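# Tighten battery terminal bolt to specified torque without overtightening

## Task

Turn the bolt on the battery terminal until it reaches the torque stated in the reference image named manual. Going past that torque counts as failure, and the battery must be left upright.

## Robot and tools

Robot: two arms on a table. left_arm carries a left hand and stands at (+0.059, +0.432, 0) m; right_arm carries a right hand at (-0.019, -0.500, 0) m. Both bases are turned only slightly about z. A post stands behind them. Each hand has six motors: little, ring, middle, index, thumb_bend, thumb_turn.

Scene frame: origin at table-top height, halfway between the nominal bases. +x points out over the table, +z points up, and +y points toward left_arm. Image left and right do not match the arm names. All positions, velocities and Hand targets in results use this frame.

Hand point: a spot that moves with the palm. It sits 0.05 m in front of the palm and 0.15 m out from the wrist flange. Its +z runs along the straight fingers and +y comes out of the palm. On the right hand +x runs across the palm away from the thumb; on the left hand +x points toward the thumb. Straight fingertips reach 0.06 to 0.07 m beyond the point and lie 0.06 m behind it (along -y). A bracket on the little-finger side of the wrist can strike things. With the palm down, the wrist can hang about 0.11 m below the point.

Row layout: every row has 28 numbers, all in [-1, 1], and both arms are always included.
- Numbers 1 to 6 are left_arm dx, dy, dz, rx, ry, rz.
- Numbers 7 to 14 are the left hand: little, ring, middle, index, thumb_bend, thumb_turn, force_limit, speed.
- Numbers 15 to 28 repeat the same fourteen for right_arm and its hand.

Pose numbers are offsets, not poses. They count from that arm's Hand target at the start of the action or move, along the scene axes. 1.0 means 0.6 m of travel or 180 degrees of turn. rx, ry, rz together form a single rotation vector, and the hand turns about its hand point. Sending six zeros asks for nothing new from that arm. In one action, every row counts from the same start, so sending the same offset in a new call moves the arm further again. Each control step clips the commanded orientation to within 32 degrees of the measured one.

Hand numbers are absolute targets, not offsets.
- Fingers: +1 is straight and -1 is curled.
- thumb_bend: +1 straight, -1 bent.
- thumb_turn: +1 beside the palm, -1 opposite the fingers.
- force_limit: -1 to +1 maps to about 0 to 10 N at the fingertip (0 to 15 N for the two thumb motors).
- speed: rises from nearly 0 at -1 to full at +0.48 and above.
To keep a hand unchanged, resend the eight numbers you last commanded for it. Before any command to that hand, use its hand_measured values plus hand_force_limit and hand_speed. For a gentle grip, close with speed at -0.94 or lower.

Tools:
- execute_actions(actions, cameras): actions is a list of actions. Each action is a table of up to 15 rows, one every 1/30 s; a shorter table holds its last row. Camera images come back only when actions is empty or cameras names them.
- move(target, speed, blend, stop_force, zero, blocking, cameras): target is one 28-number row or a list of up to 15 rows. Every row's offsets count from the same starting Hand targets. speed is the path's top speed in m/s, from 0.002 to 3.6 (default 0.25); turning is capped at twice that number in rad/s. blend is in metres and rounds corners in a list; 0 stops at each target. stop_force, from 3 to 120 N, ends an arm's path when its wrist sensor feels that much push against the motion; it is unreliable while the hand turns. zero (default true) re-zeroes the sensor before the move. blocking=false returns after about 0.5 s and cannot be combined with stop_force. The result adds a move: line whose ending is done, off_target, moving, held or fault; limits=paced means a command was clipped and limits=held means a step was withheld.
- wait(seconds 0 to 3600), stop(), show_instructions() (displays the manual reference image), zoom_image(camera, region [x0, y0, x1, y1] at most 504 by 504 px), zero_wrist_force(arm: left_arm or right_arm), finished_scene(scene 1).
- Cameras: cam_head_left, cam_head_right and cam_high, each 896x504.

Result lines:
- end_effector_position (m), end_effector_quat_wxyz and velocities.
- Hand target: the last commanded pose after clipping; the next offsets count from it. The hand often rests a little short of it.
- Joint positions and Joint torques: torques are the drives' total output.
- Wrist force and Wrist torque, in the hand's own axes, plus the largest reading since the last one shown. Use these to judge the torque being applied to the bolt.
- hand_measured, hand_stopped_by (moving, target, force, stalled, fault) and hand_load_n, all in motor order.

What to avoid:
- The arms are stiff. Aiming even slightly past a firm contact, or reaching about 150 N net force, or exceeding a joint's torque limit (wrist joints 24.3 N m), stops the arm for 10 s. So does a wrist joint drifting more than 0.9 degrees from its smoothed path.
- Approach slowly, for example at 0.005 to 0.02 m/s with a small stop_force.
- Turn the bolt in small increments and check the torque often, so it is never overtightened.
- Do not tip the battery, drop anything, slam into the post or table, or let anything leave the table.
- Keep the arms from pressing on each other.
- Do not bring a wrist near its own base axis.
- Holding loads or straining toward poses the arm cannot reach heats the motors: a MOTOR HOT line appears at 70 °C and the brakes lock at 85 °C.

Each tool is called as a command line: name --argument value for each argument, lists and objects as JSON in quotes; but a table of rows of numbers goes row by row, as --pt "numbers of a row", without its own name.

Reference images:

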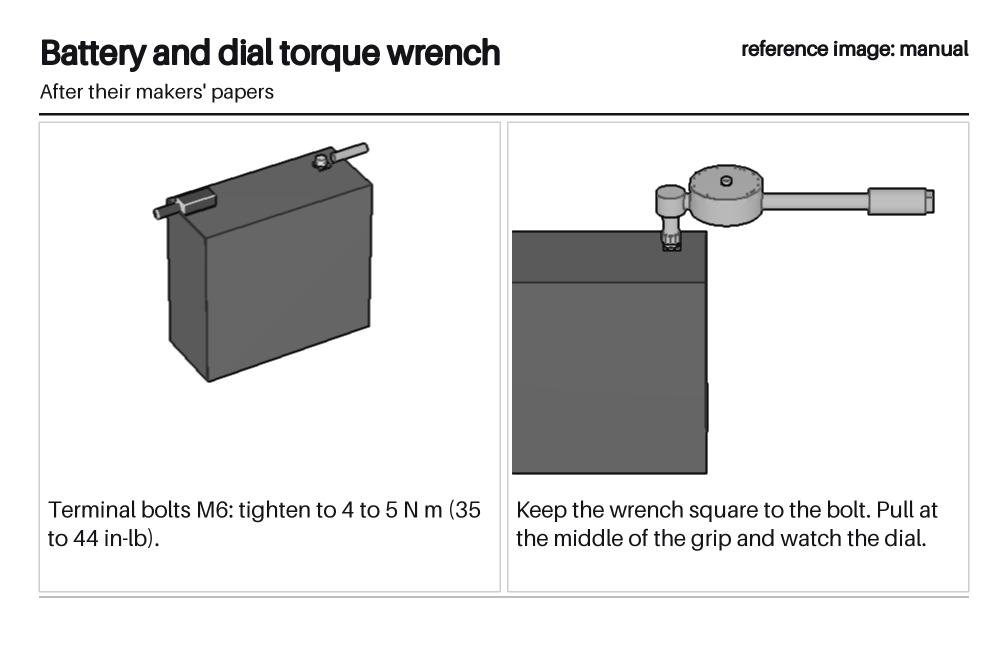

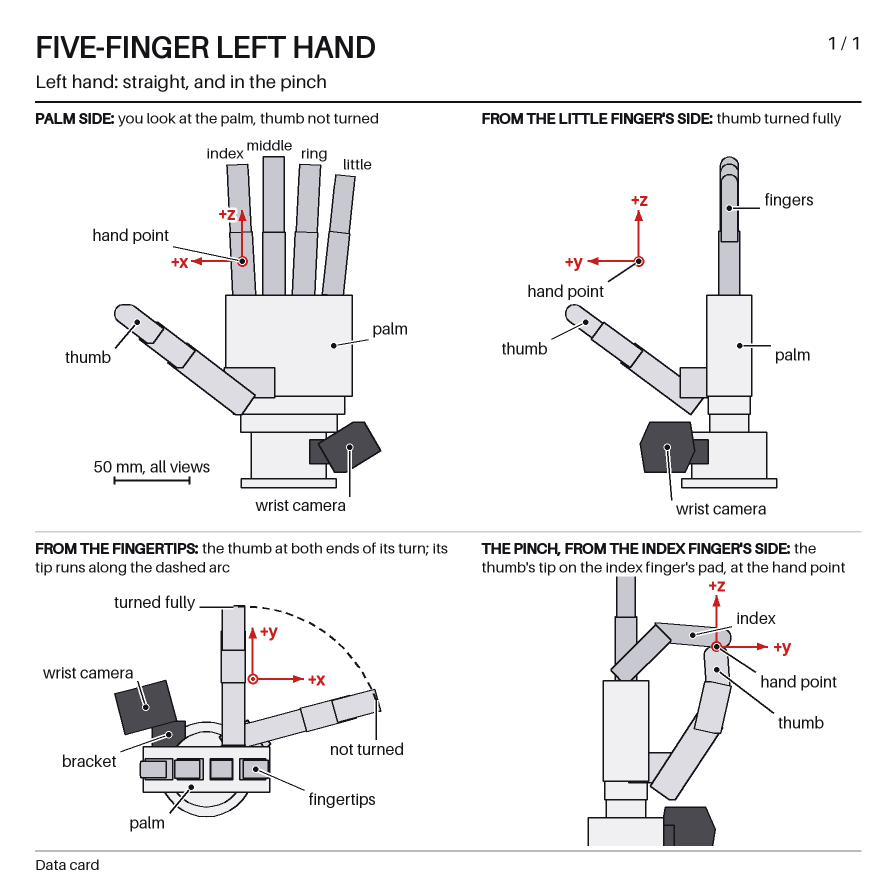

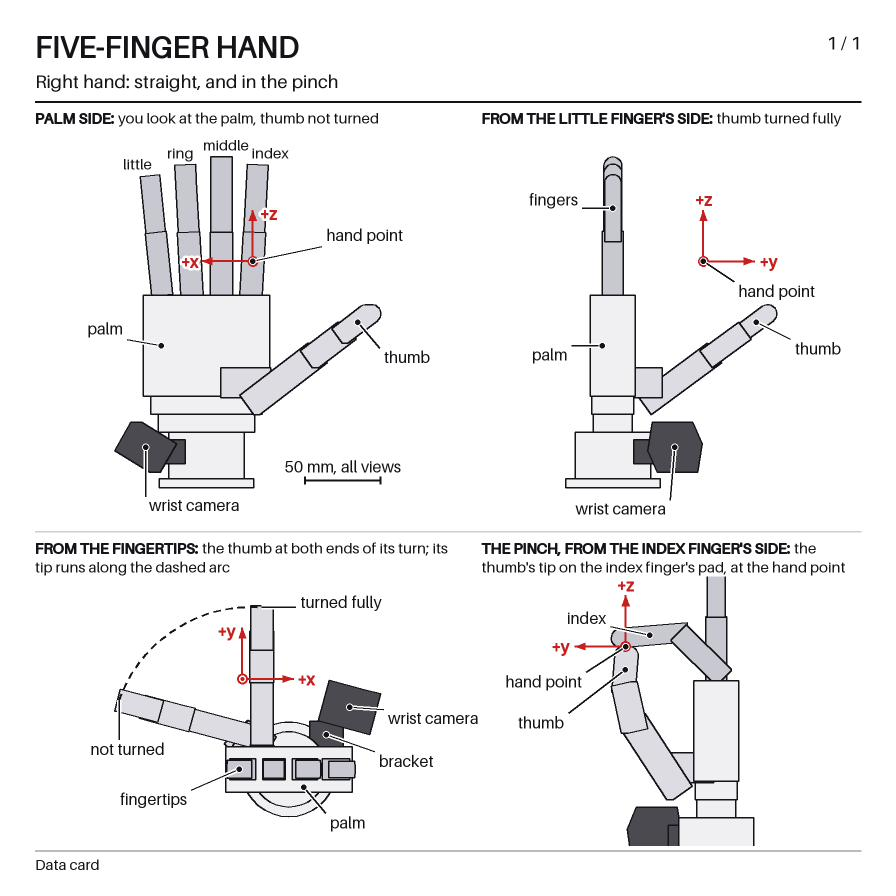

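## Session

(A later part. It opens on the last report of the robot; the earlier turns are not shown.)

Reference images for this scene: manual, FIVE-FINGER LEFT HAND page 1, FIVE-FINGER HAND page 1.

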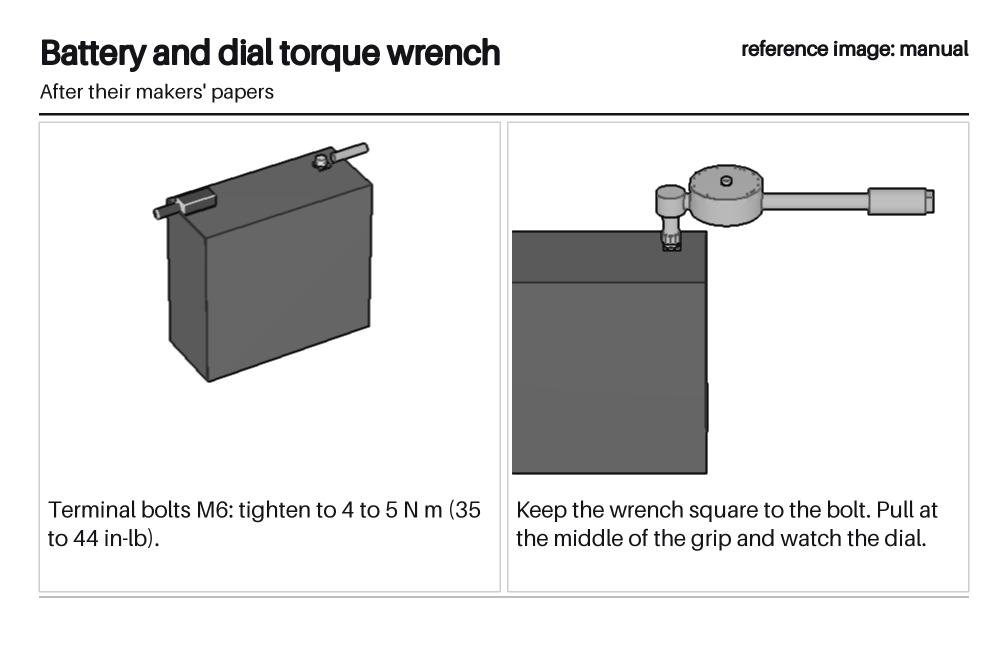

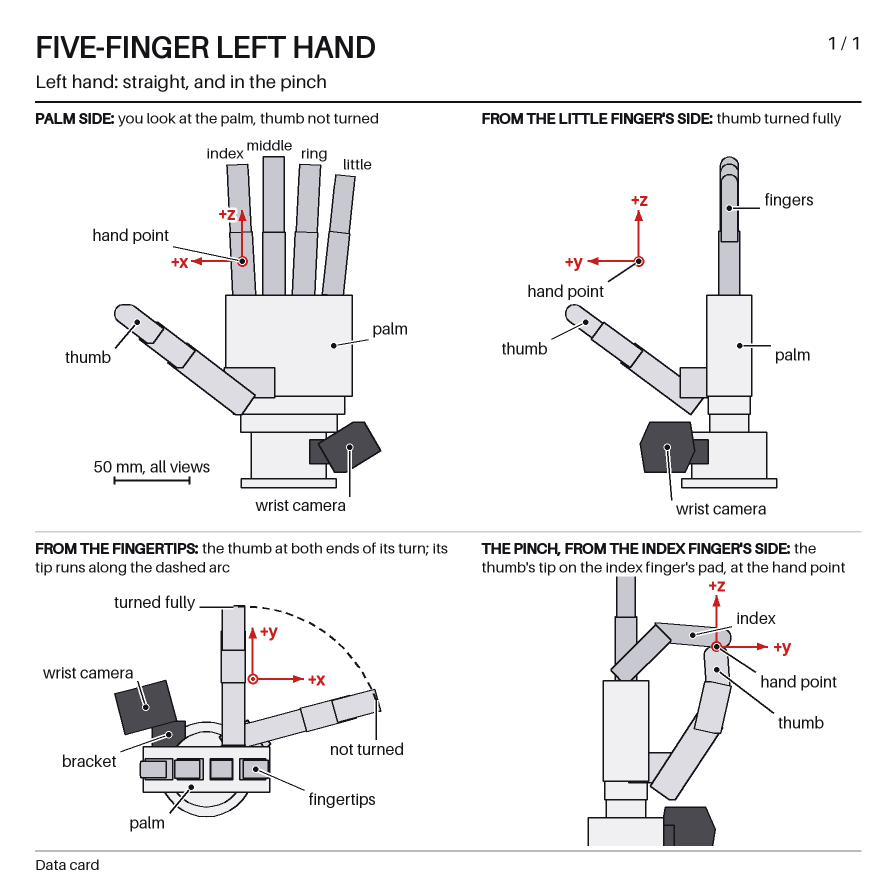

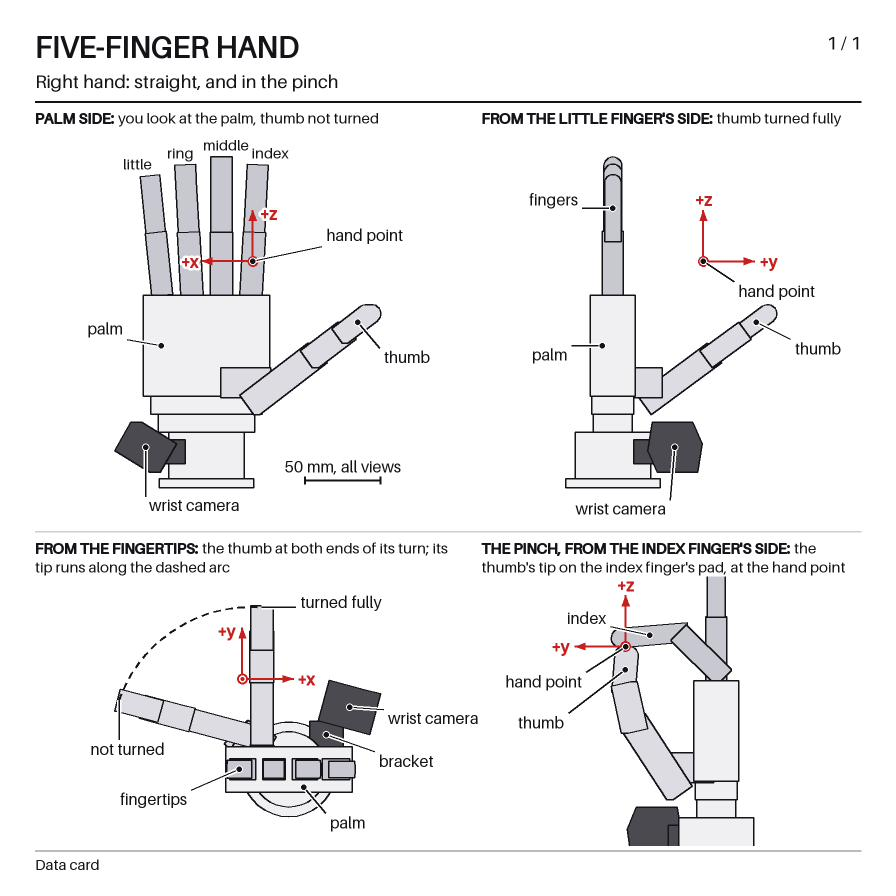

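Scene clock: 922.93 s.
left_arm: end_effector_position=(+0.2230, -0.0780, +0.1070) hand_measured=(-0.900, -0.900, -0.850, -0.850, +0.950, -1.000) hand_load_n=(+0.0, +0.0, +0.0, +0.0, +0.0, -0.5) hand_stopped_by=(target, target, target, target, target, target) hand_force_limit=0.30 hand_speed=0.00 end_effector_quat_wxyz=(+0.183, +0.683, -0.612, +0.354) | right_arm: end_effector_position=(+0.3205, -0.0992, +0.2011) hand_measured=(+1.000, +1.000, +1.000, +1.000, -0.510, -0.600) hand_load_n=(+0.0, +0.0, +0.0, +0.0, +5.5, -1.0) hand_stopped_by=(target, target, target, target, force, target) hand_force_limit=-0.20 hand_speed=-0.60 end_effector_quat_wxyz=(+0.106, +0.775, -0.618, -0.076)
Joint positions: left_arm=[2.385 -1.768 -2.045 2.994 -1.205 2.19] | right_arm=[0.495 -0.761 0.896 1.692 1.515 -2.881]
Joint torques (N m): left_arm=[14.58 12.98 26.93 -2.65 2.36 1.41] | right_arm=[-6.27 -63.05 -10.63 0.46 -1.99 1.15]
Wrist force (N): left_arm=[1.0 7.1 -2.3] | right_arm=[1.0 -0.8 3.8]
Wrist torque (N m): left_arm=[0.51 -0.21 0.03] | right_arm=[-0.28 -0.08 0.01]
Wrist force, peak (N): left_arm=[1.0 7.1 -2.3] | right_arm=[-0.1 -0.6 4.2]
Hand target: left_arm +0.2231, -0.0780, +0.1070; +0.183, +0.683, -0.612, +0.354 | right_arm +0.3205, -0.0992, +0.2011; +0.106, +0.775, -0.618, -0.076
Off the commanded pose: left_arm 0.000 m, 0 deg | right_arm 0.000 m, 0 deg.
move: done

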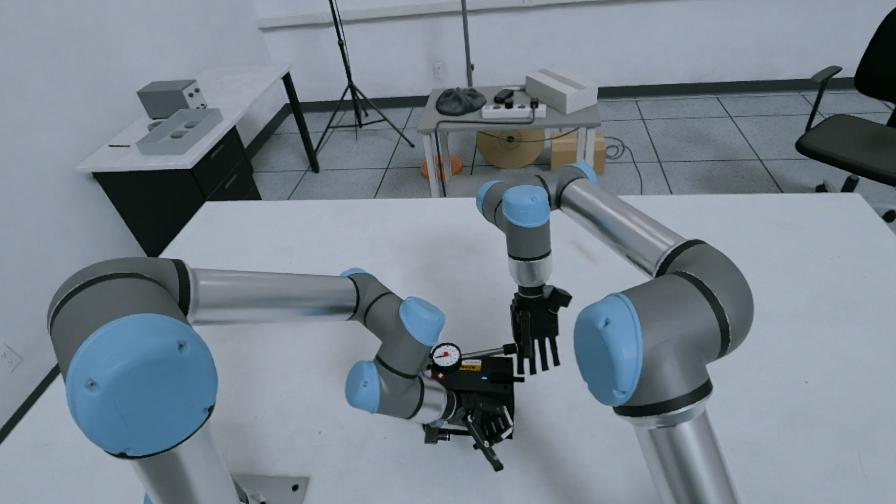

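move --target '[0,0,0,0,0,0,-0.9,-0.9,-0.85,-0.85,0.95,-1,0.3,0,-0.01022,0,0,0,0,-0.01111,1,1,1,1,-0.7,-0.6,-0.2,-0.6]' --speed 0.01 --cameras '["cam_head_right"]'

zoom_image --camera "cam_head_right" --region '[430, 340, 466, 376]'

Scene clock: 925.37 s.
left_arm: end_effector_position=(+0.2231, -0.0780, +0.1070) hand_measured=(-0.900, -0.900, -0.850, -0.850, +0.950, -1.000) hand_load_n=(+0.0, +0.0, +0.0, +0.0, +0.0, +0.0) hand_stopped_by=(target, target, target, target, target, target) hand_force_limit=0.30 hand_speed=0.00 end_effector_quat_wxyz=(+0.183, +0.683, -0.612, +0.354) | right_arm: end_effector_position=(+0.3144, -0.0992, +0.2011) hand_measured=(+1.000, +1.000, +1.000, +1.000, -0.510, -0.600) hand_load_n=(+0.0, +0.0, +0.0, +0.0, +5.0, -1.0) hand_stopped_by=(target, target, target, target, force, target) hand_force_limit=-0.20 hand_speed=-0.60 end_effector_quat_wxyz=(+0.105, +0.765, -0.631, -0.078)
Joint positions: left_arm=[2.385 -1.768 -2.045 2.994 -1.205 2.19] | right_arm=[0.494 -0.783 0.936 1.673 1.506 -2.849]
Joint torques (N m): left_arm=[14.83 13.45 26.07 -2.64 2.32 1.22] | right_arm=[-5 -62.72 -9.02 0.88 -2.67 1.39]
Wrist force (N): left_arm=[1.6 7.1 -2.2] | right_arm=[-0.3 -6.7 2.6]
Wrist torque (N m): left_arm=[0.49 -0.30 0.08] | right_arm=[-0.56 0.04 -0.09]
Wrist force, peak (N): left_arm=[1.8 7.5 -2.7] | right_arm=[-0.3 -6.7 2.6]
Hand target: left_arm +0.2231, -0.0780, +0.1070; +0.183, +0.683, -0.612, +0.354 | right_arm +0.3144, -0.0992, +0.2011; +0.105, +0.765, -0.631, -0.078
Off the commanded pose: left_arm 0.000 m, 0 deg | right_arm 0.000 m, 0 deg.
move: done

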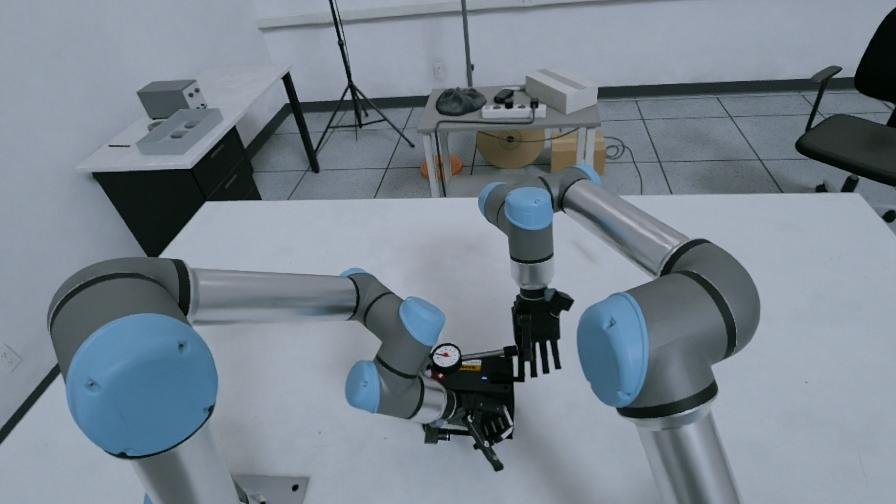

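Scaled by 14.000 from the camera's image (finer frame: 1280x720).

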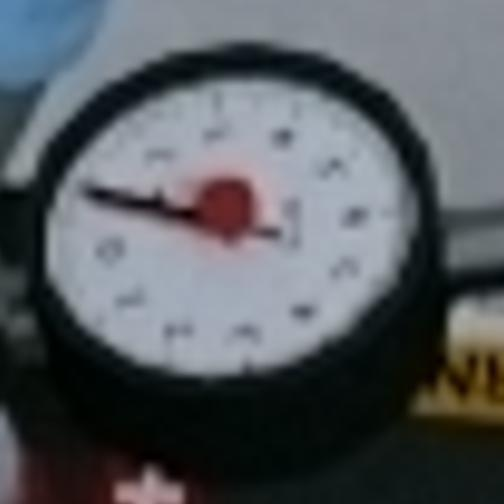

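move --target '[0,0,0,0,0,0,-0.9,-0.9,-0.85,-0.85,0.95,-1,0.3,0,-0.01021,0.0004,0,0,0,-0.01111,1,1,1,1,-0.7,-0.6,-0.2,-0.6]' --speed 0.01 --cameras '["cam_head_right"]'

zoom_image --camera "cam_head_right" --region '[430, 340, 466, 376]'

Scene clock: 927.77 s.
left_arm: end_effector_position=(+0.2231, -0.0780, +0.1070) hand_measured=(-0.900, -0.900, -0.850, -0.850, +0.950, -1.000) hand_load_n=(+0.0, +0.0, +0.0, +0.0, +0.0, +0.0) hand_stopped_by=(target, target, target, target, target, target) hand_force_limit=0.30 hand_speed=0.00 end_effector_quat_wxyz=(+0.183, +0.683, -0.612, +0.354) | right_arm: end_effector_position=(+0.3083, -0.0990, +0.2011) hand_measured=(+1.000, +1.000, +1.000, +1.000, -0.510, -0.600) hand_load_n=(+0.0, +0.0, +0.0, +0.0, +4.5, -0.5) hand_stopped_by=(target, target, target, target, force, target) hand_force_limit=-0.20 hand_speed=-0.60 end_effector_quat_wxyz=(+0.103, +0.754, -0.644, -0.080)
Joint positions: left_arm=[2.385 -1.768 -2.045 2.994 -1.205 2.19] | right_arm=[0.493 -0.805 0.974 1.654 1.498 -2.816]
Joint torques (N m): left_arm=[14.52 13.26 26.7 -2.51 2.25 1.33] | right_arm=[-4.49 -61.35 -8.27 1.21 -2.59 1.03]
Wrist force (N): left_arm=[1.8 7.0 -2.4] | right_arm=[-0.4 -8.6 1.4]
Wrist torque (N m): left_arm=[0.49 -0.27 0.07] | right_arm=[-0.62 0.05 -0.10]
Wrist force, peak (N): left_arm=[1.9 7.4 -2.7] | right_arm=[-0.3 -8.9 2.0]
Hand target: left_arm +0.2231, -0.0780, +0.1070; +0.183, +0.683, -0.612, +0.354 | right_arm +0.3083, -0.0990, +0.2011; +0.103, +0.753, -0.644, -0.080
Off the commanded pose: left_arm 0.000 m, 0 deg | right_arm 0.000 m, 0 deg.
move: done

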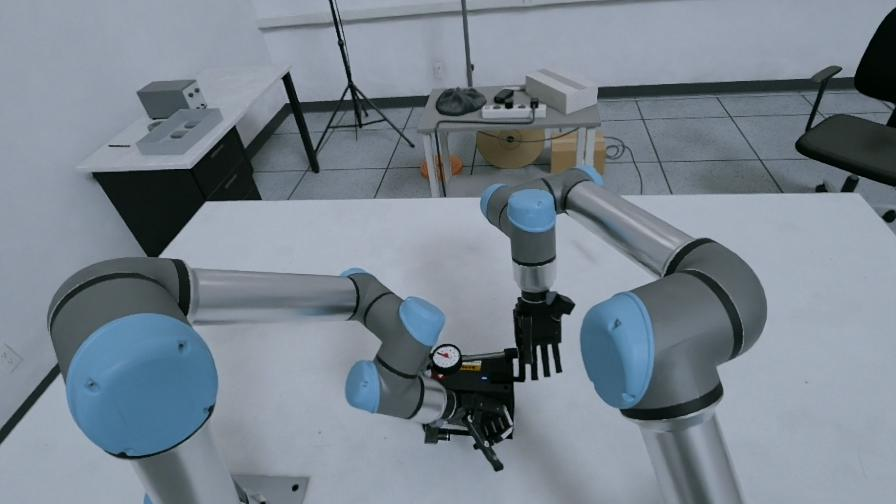

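Scaled by 14.000 from the camera's image (finer frame: 1280x720).

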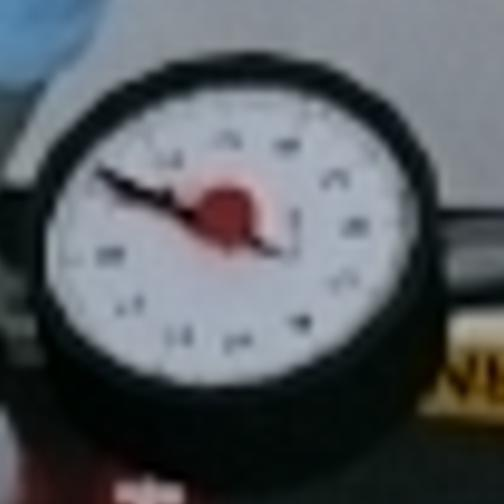

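move --target '[0,0,0,0,0,0,-0.9,-0.9,-0.85,-0.85,0.95,-1,0.3,0,-0.01019,0.00077,0,0,0,-0.01111,1,1,1,1,-0.7,-0.6,-0.2,-0.6]' --speed 0.01 --cameras '["cam_head_right"]'

zoom_image --camera "cam_head_right" --region '[430, 340, 466, 376]'

zoom_image --camera "cam_head_right" --region '[400, 330, 530, 460]'

Scene clock: 930.30 s.
left_arm: end_effector_position=(+0.2231, -0.0780, +0.1070) hand_measured=(-0.900, -0.900, -0.850, -0.850, +0.950, -1.000) hand_load_n=(+0.0, +0.0, +0.0, +0.0, +0.0, +0.0) hand_stopped_by=(target, target, target, target, target, target) hand_force_limit=0.30 hand_speed=0.00 end_effector_quat_wxyz=(+0.183, +0.683, -0.612, +0.354) | right_arm: end_effector_position=(+0.3022, -0.0985, +0.2011) hand_measured=(+1.000, +1.000, +1.000, +1.000, -0.510, -0.600) hand_load_n=(+0.0, +0.0, +0.0, +0.0, +4.5, -1.0) hand_stopped_by=(target, target, target, target, force, target) hand_force_limit=-0.20 hand_speed=-0.60 end_effector_quat_wxyz=(+0.102, +0.742, -0.657, -0.082)
Joint positions: left_arm=[2.385 -1.768 -2.045 2.994 -1.205 2.19] | right_arm=[0.492 -0.826 1.011 1.636 1.489 -2.783]
Joint torques (N m): left_arm=[14.96 13.55 26.61 -2.56 2.22 1.23] | right_arm=[-4.77 -61.34 -8.43 1.7 -2.98 1.36]
Wrist force (N): left_arm=[1.5 7.5 -2.3] | right_arm=[-0.5 -10.8 1.3]
Wrist torque (N m): left_arm=[0.56 -0.25 0.05] | right_arm=[-0.70 0.06 -0.13]
Wrist force, peak (N): left_arm=[1.8 7.3 -2.8] | right_arm=[-0.2 -11.4 1.8]
Hand target: left_arm +0.2231, -0.0780, +0.1070; +0.183, +0.683, -0.612, +0.354 | right_arm +0.3021, -0.0985, +0.2011; +0.102, +0.742, -0.657, -0.082
Off the commanded pose: left_arm 0.000 m, 0 deg | right_arm 0.000 m, 0 deg.
move: done

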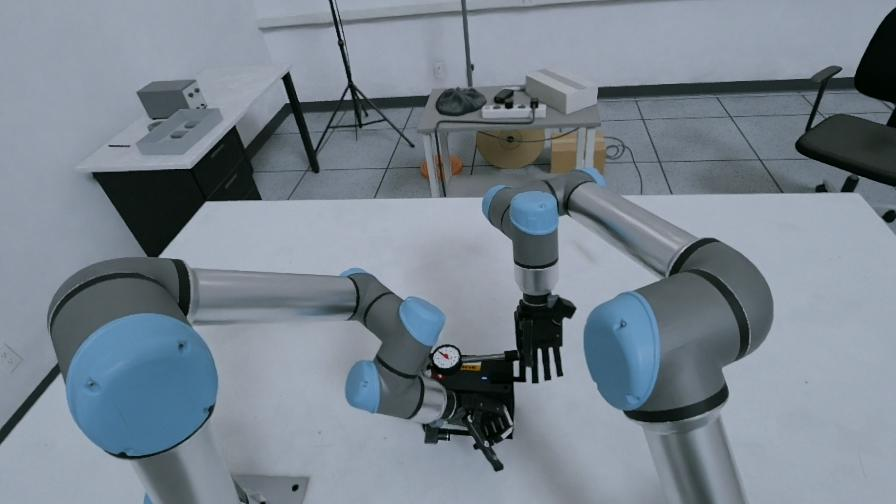

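Scaled by 14.000 from the camera's image (finer frame: 1280x720).

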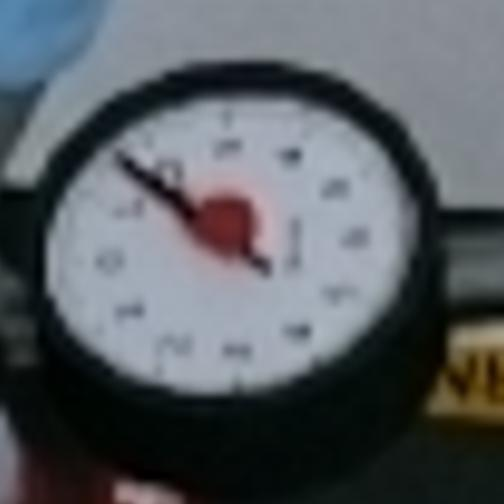

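Scaled by 3.877 from the camera's image (finer frame: 1280x720).

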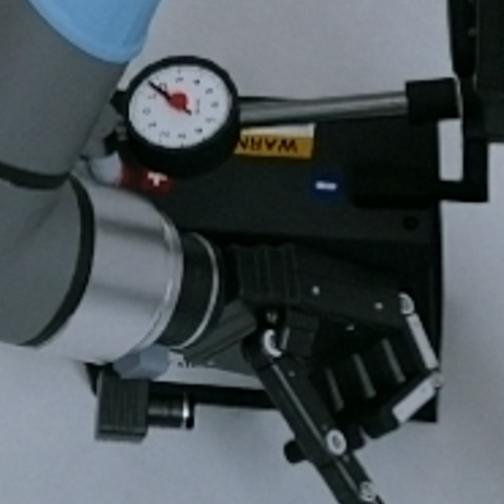

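zoom_image --camera "cam_head_right" --region '[432, 344, 460, 370]'

Scaled by 18.000 from the camera's image (finer frame: 1280x720).

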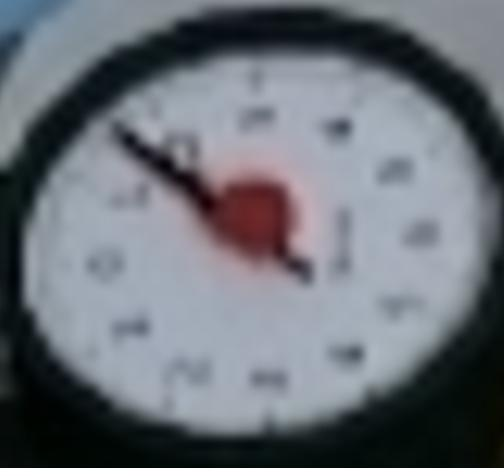

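move --target '[0,0,0,0,0,0,-0.9,-0.9,-0.85,-0.85,0.95,-1,0.3,0,-0.01015,0.00112,0,0,0,-0.01111,1,1,1,1,-0.7,-0.6,-0.2,-0.6]' --speed 0.01 --cameras '["cam_head_right"]'

zoom_image --camera "cam_head_right" --region '[432, 344, 460, 370]'

zoom_image --camera "cam_head_right" --region '[440, 330, 540, 430]'

Scene clock: 933.63 s.
left_arm: end_effector_position=(+0.2231, -0.0780, +0.1070) hand_measured=(-0.900, -0.900, -0.850, -0.850, +0.950, -1.000) hand_load_n=(+0.0, +0.0, +0.0, +0.0, +0.0, -0.5) hand_stopped_by=(target, target, target, target, target, target) hand_force_limit=0.30 hand_speed=0.00 end_effector_quat_wxyz=(+0.183, +0.683, -0.612, +0.354) | right_arm: end_effector_position=(+0.2961, -0.0979, +0.2011) hand_measured=(+1.000, +1.000, +1.000, +1.000, -0.510, -0.600) hand_load_n=(-0.5, +0.0, +0.0, +0.0, +4.0, -1.0) hand_stopped_by=(target, target, target, target, force, target) hand_force_limit=-0.20 hand_speed=-0.60 end_effector_quat_wxyz=(+0.101, +0.731, -0.670, -0.084)
Joint positions: left_arm=[2.385 -1.768 -2.045 2.994 -1.205 2.19] | right_arm=[0.492 -0.847 1.046 1.619 1.481 -2.749]
Joint torques (N m): left_arm=[14.37 13.92 26.2 1.77 -1.61 0.58] | right_arm=[-2.73 -62.25 -8.14 1.96 -3 0.98]
Wrist force (N): left_arm=[1.5 11.8 -4.8] | right_arm=[0.5 -13.1 0.5]
Wrist torque (N m): left_arm=[0.95 -0.26 0.02] | right_arm=[-0.80 -0.03 -0.09]
Wrist force, peak (N): left_arm=[1.5 11.8 -5.1] | right_arm=[0.5 -13.5 0.9]
Hand target: left_arm +0.2231, -0.0780, +0.1070; +0.183, +0.683, -0.612, +0.354 | right_arm +0.2960, -0.0978, +0.2011; +0.101, +0.731, -0.670, -0.084
Off the commanded pose: left_arm 0.000 m, 0 deg | right_arm 0.000 m, 0 deg.
move: done

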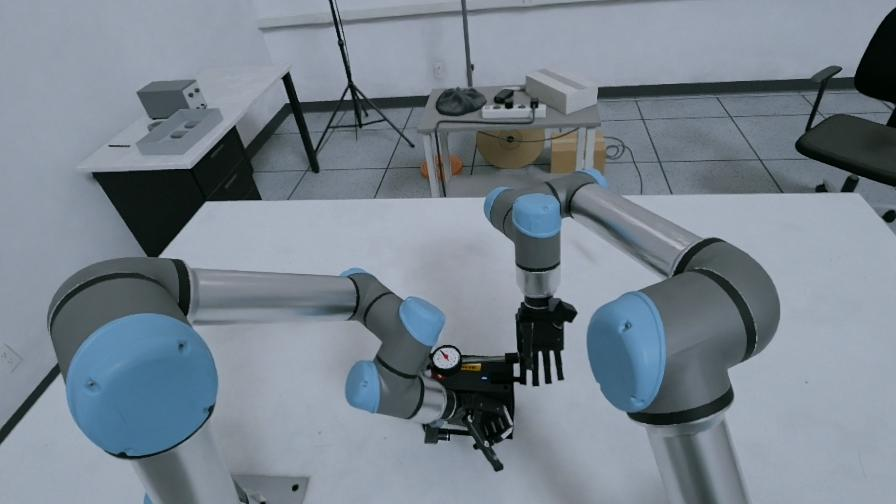

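Scaled by 18.000 from the camera's image (finer frame: 1280x720).

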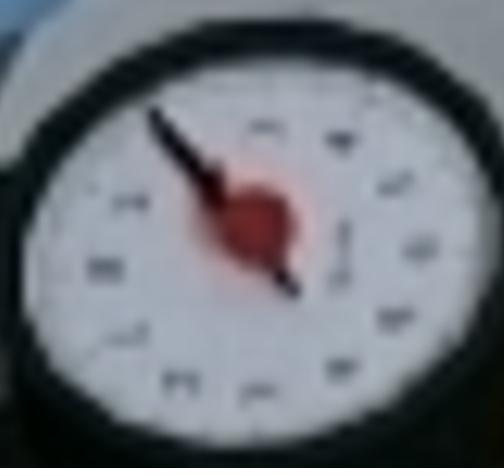

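Scaled by 5.040 from the camera's image (finer frame: 1280x720).

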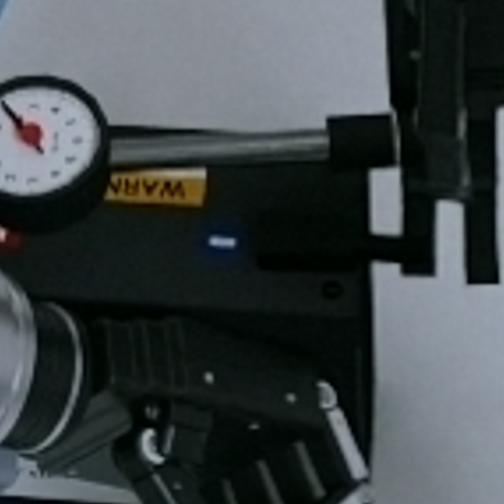

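zoom_image --camera "cam_head_right" --region '[444, 352, 458, 366]'

show_instructions

Scaled by 36.000 from the camera's image (finer frame: 1280x720).

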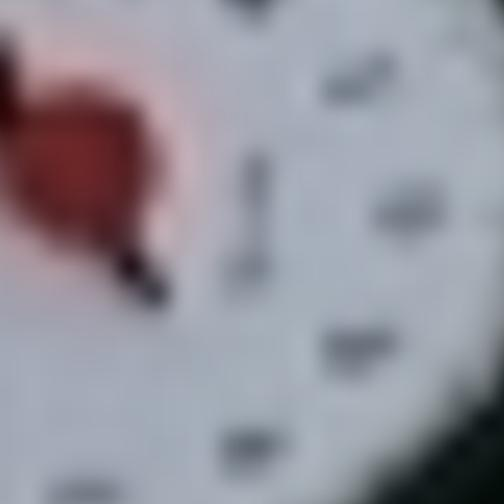

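Reference images for this scene: manual, FIVE-FINGER LEFT HAND page 1, FIVE-FINGER HAND page 1.

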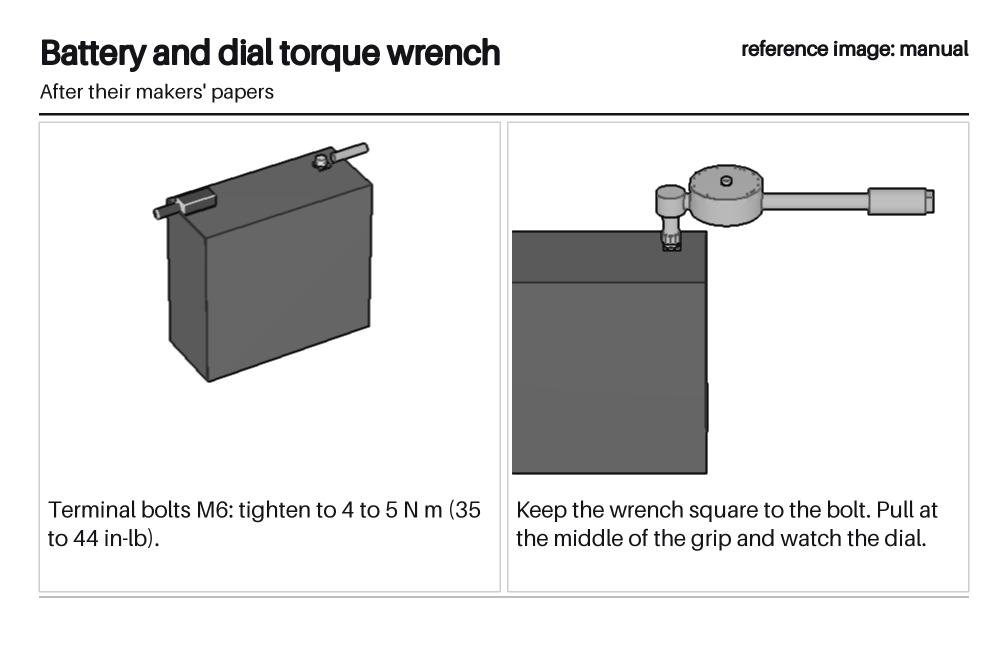

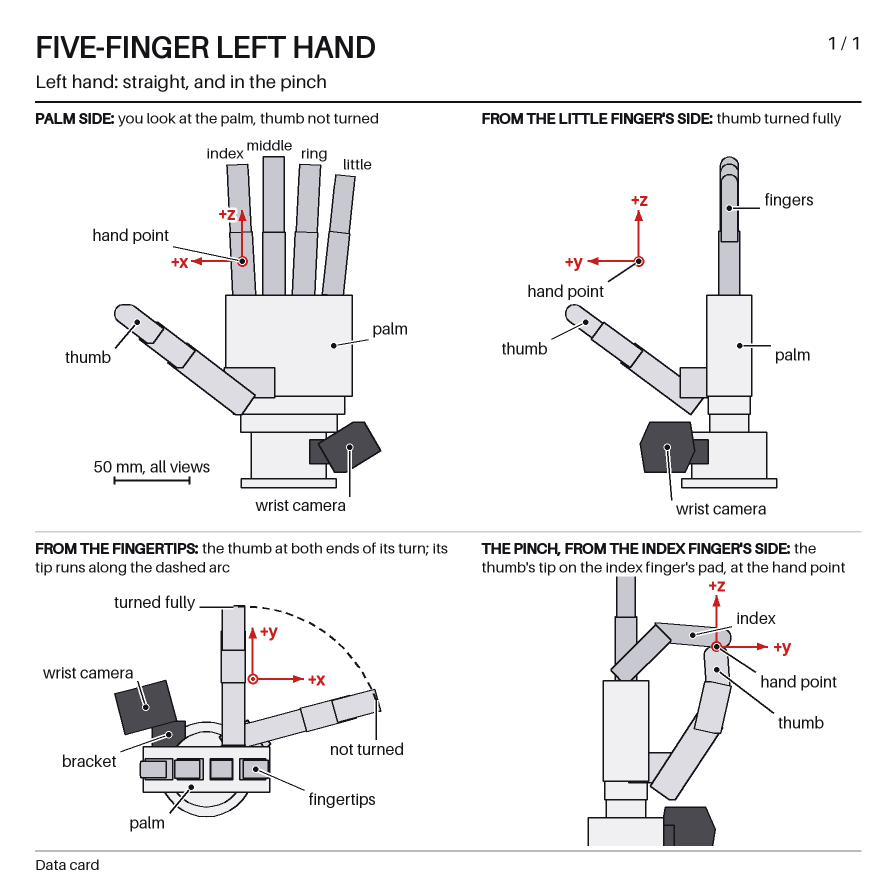

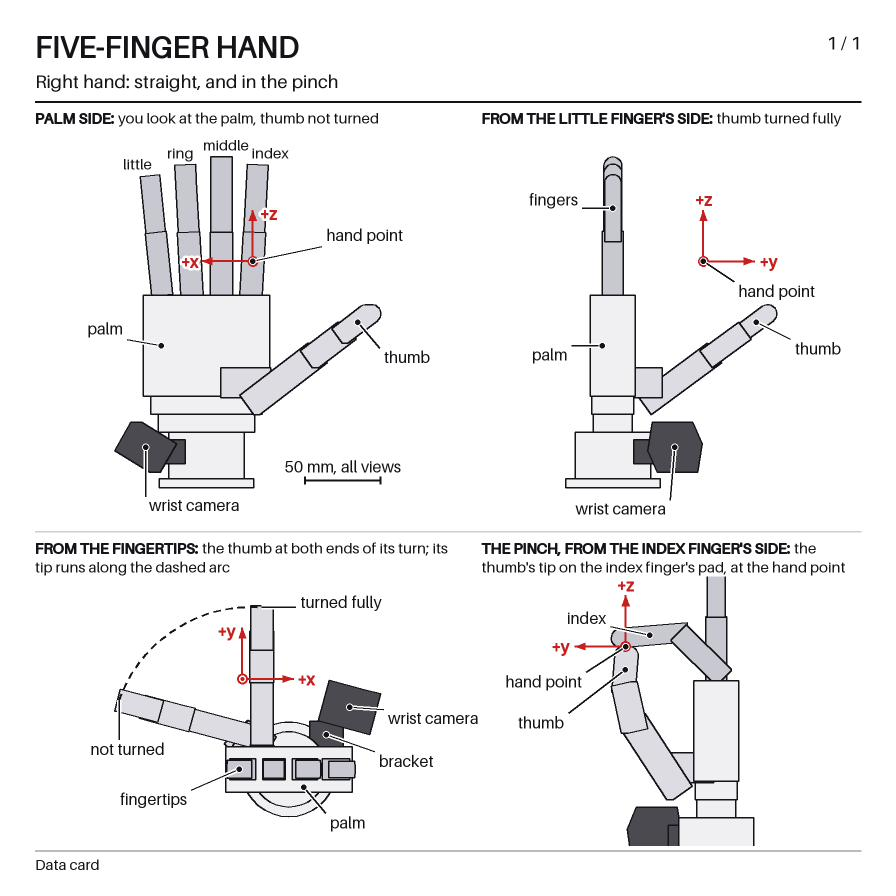

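move --target '[0,0,0,0,0,0,-0.9,-0.9,-0.85,-0.85,0.95,-1,0.3,0,-0.01011,0.00148,0,0,0,-0.01111,1,1,1,1,-0.7,-0.6,-0.2,-0.6]' --speed 0.01 --cameras '["cam_head_right"]'

zoom_image --camera "cam_head_right" --region '[432, 344, 460, 370]'

zoom_image --camera "cam_head_right" --region '[440, 330, 540, 430]'

Scene clock: 937.63 s.
left_arm: end_effector_position=(+0.2231, -0.0780, +0.1070) hand_measured=(-0.900, -0.900, -0.850, -0.850, +0.950, -1.000) hand_load_n=(+0.0, +0.0, +0.0, +0.0, +0.0, +0.0) hand_stopped_by=(target, target, target, target, target, target) hand_force_limit=0.30 hand_speed=0.00 end_effector_quat_wxyz=(+0.183, +0.683, -0.612, +0.354) | right_arm: end_effector_position=(+0.2900, -0.0970, +0.2011) hand_measured=(+1.000, +1.000, +1.000, +1.000, -0.510, -0.600) hand_load_n=(+0.0, +0.0, +0.0, +0.0, +3.5, -1.0) hand_stopped_by=(target, target, target, target, force, target) hand_force_limit=-0.20 hand_speed=-0.60 end_effector_quat_wxyz=(+0.099, +0.719, -0.683, -0.085)
Joint positions: left_arm=[2.385 -1.768 -2.045 2.994 -1.205 2.19] | right_arm=[0.492 -0.867 1.079 1.602 1.472 -2.715]
Joint torques (N m): left_arm=[14.76 13.89 26.37 2.92 -3.94 -0.35] | right_arm=[14.52 -60.78 -7.42 2.19 -3.42 0.9]
Wrist force (N): left_arm=[1.2 13.7 -5.1] | right_arm=[0.3 -15.7 0.5]
Wrist torque (N m): left_arm=[1.05 -0.29 0.03] | right_arm=[-0.93 0.00 -0.12]
Wrist force, peak (N): left_arm=[1.5 13.8 -6.1] | right_arm=[0.3 -15.7 0.5]
Hand target: left_arm +0.2231, -0.0780, +0.1070; +0.183, +0.683, -0.612, +0.354 | right_arm +0.2900, -0.0970, +0.2011; +0.099, +0.719, -0.683, -0.085
Off the commanded pose: left_arm 0.000 m, 0 deg | right_arm 0.000 m, 0 deg.
move: done

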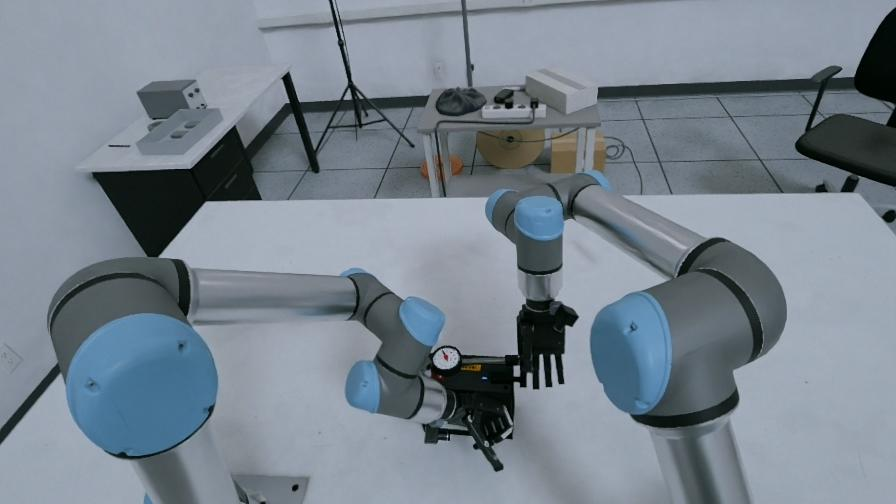

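Scaled by 18.000 from the camera's image (finer frame: 1280x720).

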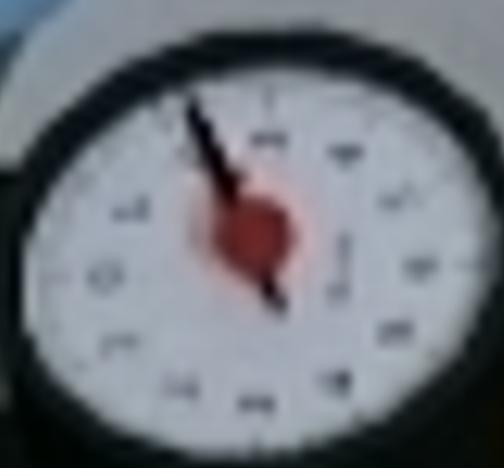

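Scaled by 5.040 from the camera's image (finer frame: 1280x720).

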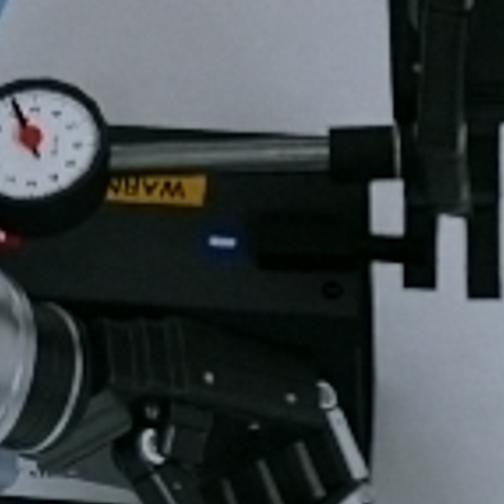

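move --target '[0,0,0,0,0,0,-0.9,-0.9,-0.85,-0.85,0.95,-1,0.3,0,-0.01005,0.00183,0,0,0,-0.01111,1,1,1,1,-0.7,-0.6,-0.2,-0.6]' --speed 0.01 --cameras '["cam_head_right"]'

zoom_image --camera "cam_head_right" --region '[432, 344, 460, 370]'

zoom_image --camera "cam_head_right" --region '[500, 350, 550, 400]'

Scene clock: 941.60 s.
left_arm: end_effector_position=(+0.2231, -0.0780, +0.1070) hand_measured=(-0.900, -0.900, -0.850, -0.850, +0.950, -1.000) hand_load_n=(+0.0, +0.0, +0.5, +0.0, +0.0, +0.0) hand_stopped_by=(target, target, target, target, target, target) hand_force_limit=0.30 hand_speed=0.00 end_effector_quat_wxyz=(+0.183, +0.683, -0.612, +0.354) | right_arm: end_effector_position=(+0.2840, -0.0959, +0.2011) hand_measured=(+1.000, +1.000, +1.000, +1.000, -0.510, -0.600) hand_load_n=(+0.0, +0.0, +0.0, +0.0, +3.5, -1.0) hand_stopped_by=(target, target, target, target, force, target) hand_force_limit=-0.20 hand_speed=-0.60 end_effector_quat_wxyz=(+0.098, +0.707, -0.695, -0.087)
Joint positions: left_arm=[2.385 -1.768 -2.045 2.994 -1.205 2.19] | right_arm=[0.492 -0.886 1.111 1.586 1.464 -2.68]
Joint torques (N m): left_arm=[14.41 14.23 26.56 2.93 -3.9 -0.94] | right_arm=[16.92 -59.56 -6.86 2.48 -4.08 0.93]
Wrist force (N): left_arm=[0.6 17.5 -8.3] | right_arm=[1.5 -17.9 -0.3]
Wrist torque (N m): left_arm=[1.46 -0.28 -0.03] | right_arm=[-1.00 -0.06 -0.09]
Wrist force, peak (N): left_arm=[0.6 17.5 -8.5] | right_arm=[1.5 -17.9 -0.3]
Hand target: left_arm +0.2231, -0.0780, +0.1070; +0.183, +0.683, -0.612, +0.354 | right_arm +0.2840, -0.0959, +0.2011; +0.098, +0.707, -0.695, -0.087
Off the commanded pose: left_arm 0.000 m, 0 deg | right_arm 0.000 m, 0 deg.
move: done

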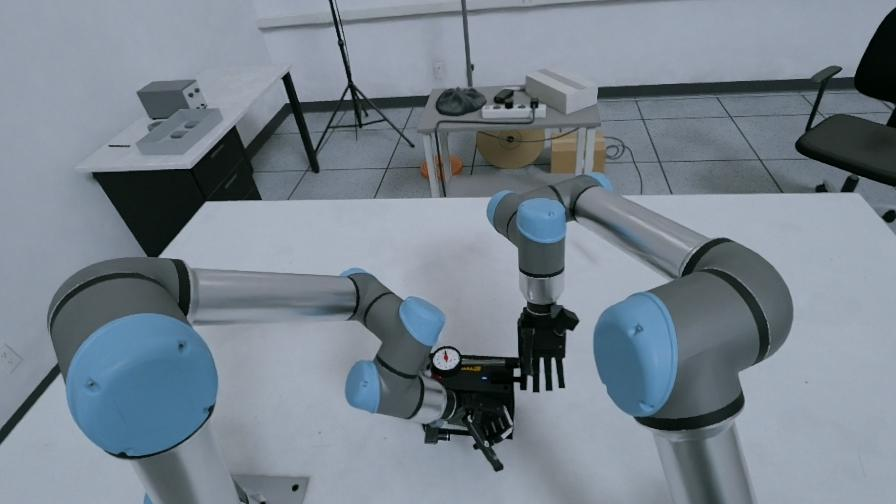

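Scaled by 18.000 from the camera's image (finer frame: 1280x720).

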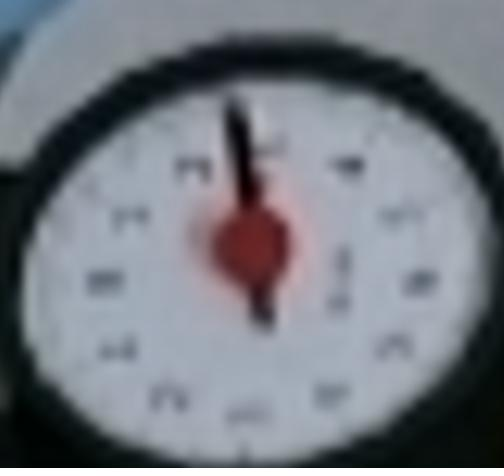

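Scaled by 10.080 from the camera's image (finer frame: 1280x720).

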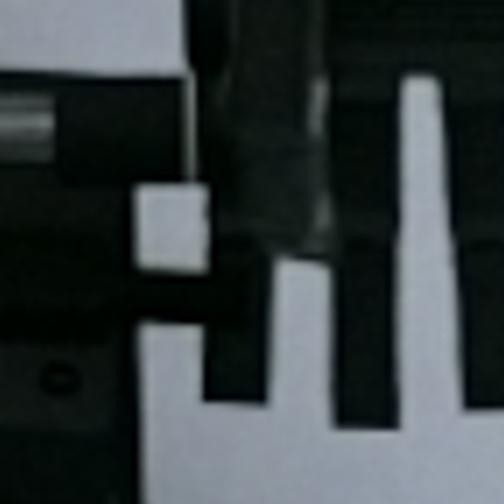

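move --target '[-0.0033,0,0,0,0,0,-0.9,-0.9,-0.85,-0.85,0.95,-1,0.3,0,0.0151,-0.00261,0,0,0,0.01667,1,1,1,1,-0.7,-0.6,-0.2,-0.6]' --speed 0.01 --cameras '["cam_head_right"]'

zoom_image --camera "cam_head_right" --region '[432, 344, 460, 370]'

Scene clock: 953.33 s.
left_arm: end_effector_position=(+0.2211, -0.0780, +0.1070) hand_measured=(-0.900, -0.900, -0.850, -0.850, +0.950, -1.000) hand_load_n=(+0.0, +0.0, +0.0, +0.0, +0.0, +0.0) hand_stopped_by=(target, target, target, target, target, target) hand_force_limit=0.30 hand_speed=0.00 end_effector_quat_wxyz=(+0.183, +0.683, -0.612, +0.354) | right_arm: end_effector_position=(+0.2930, -0.0974, +0.2011) hand_measured=(+1.000, +1.000, +1.000, +1.000, -0.510, -0.600) hand_load_n=(+0.0, +0.0, +0.0, +0.5, +5.5, -1.0) hand_stopped_by=(target, target, target, target, force, target) hand_force_limit=-0.20 hand_speed=-0.60 end_effector_quat_wxyz=(+0.100, +0.725, -0.677, -0.084)
Joint positions: left_arm=[2.381 -1.766 -2.048 2.995 -1.208 2.187] | right_arm=[0.492 -0.857 1.063 1.61 1.476 -2.732]
Joint torques (N m): left_arm=[-8.52 31.09 8.03 2.06 -2.28 -1.57] | right_arm=[-5.49 -38.19 -24.51 4.94 0.81 -1.29]
Wrist force (N): left_arm=[-0.2 -0.7 -1.8] | right_arm=[2.4 -0.1 3.4]
Wrist torque (N m): left_arm=[-0.04 -0.15 0.10] | right_arm=[-0.17 -0.12 0.19]
Wrist force, peak (N): left_arm=[0.9 17.8 -8.6] | right_arm=[1.5 -18.2 0.0]
Hand target: left_arm +0.2211, -0.0780, +0.1070; +0.183, +0.683, -0.612, +0.354 | right_arm +0.2930, -0.0974, +0.2011; +0.100, +0.725, -0.677, -0.084
Off the commanded pose: left_arm 0.000 m, 0 deg | right_arm 0.000 m, 0 deg.
move: done

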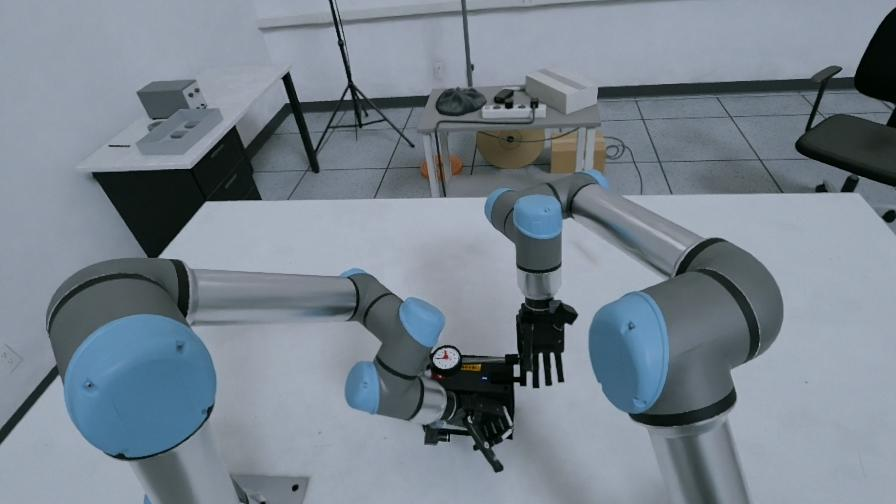

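Scaled by 18.000 from the camera's image (finer frame: 1280x720).

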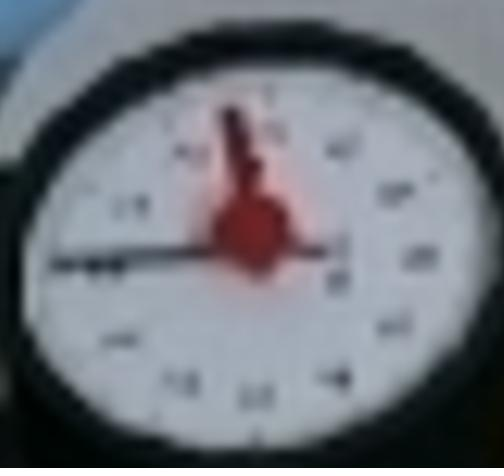

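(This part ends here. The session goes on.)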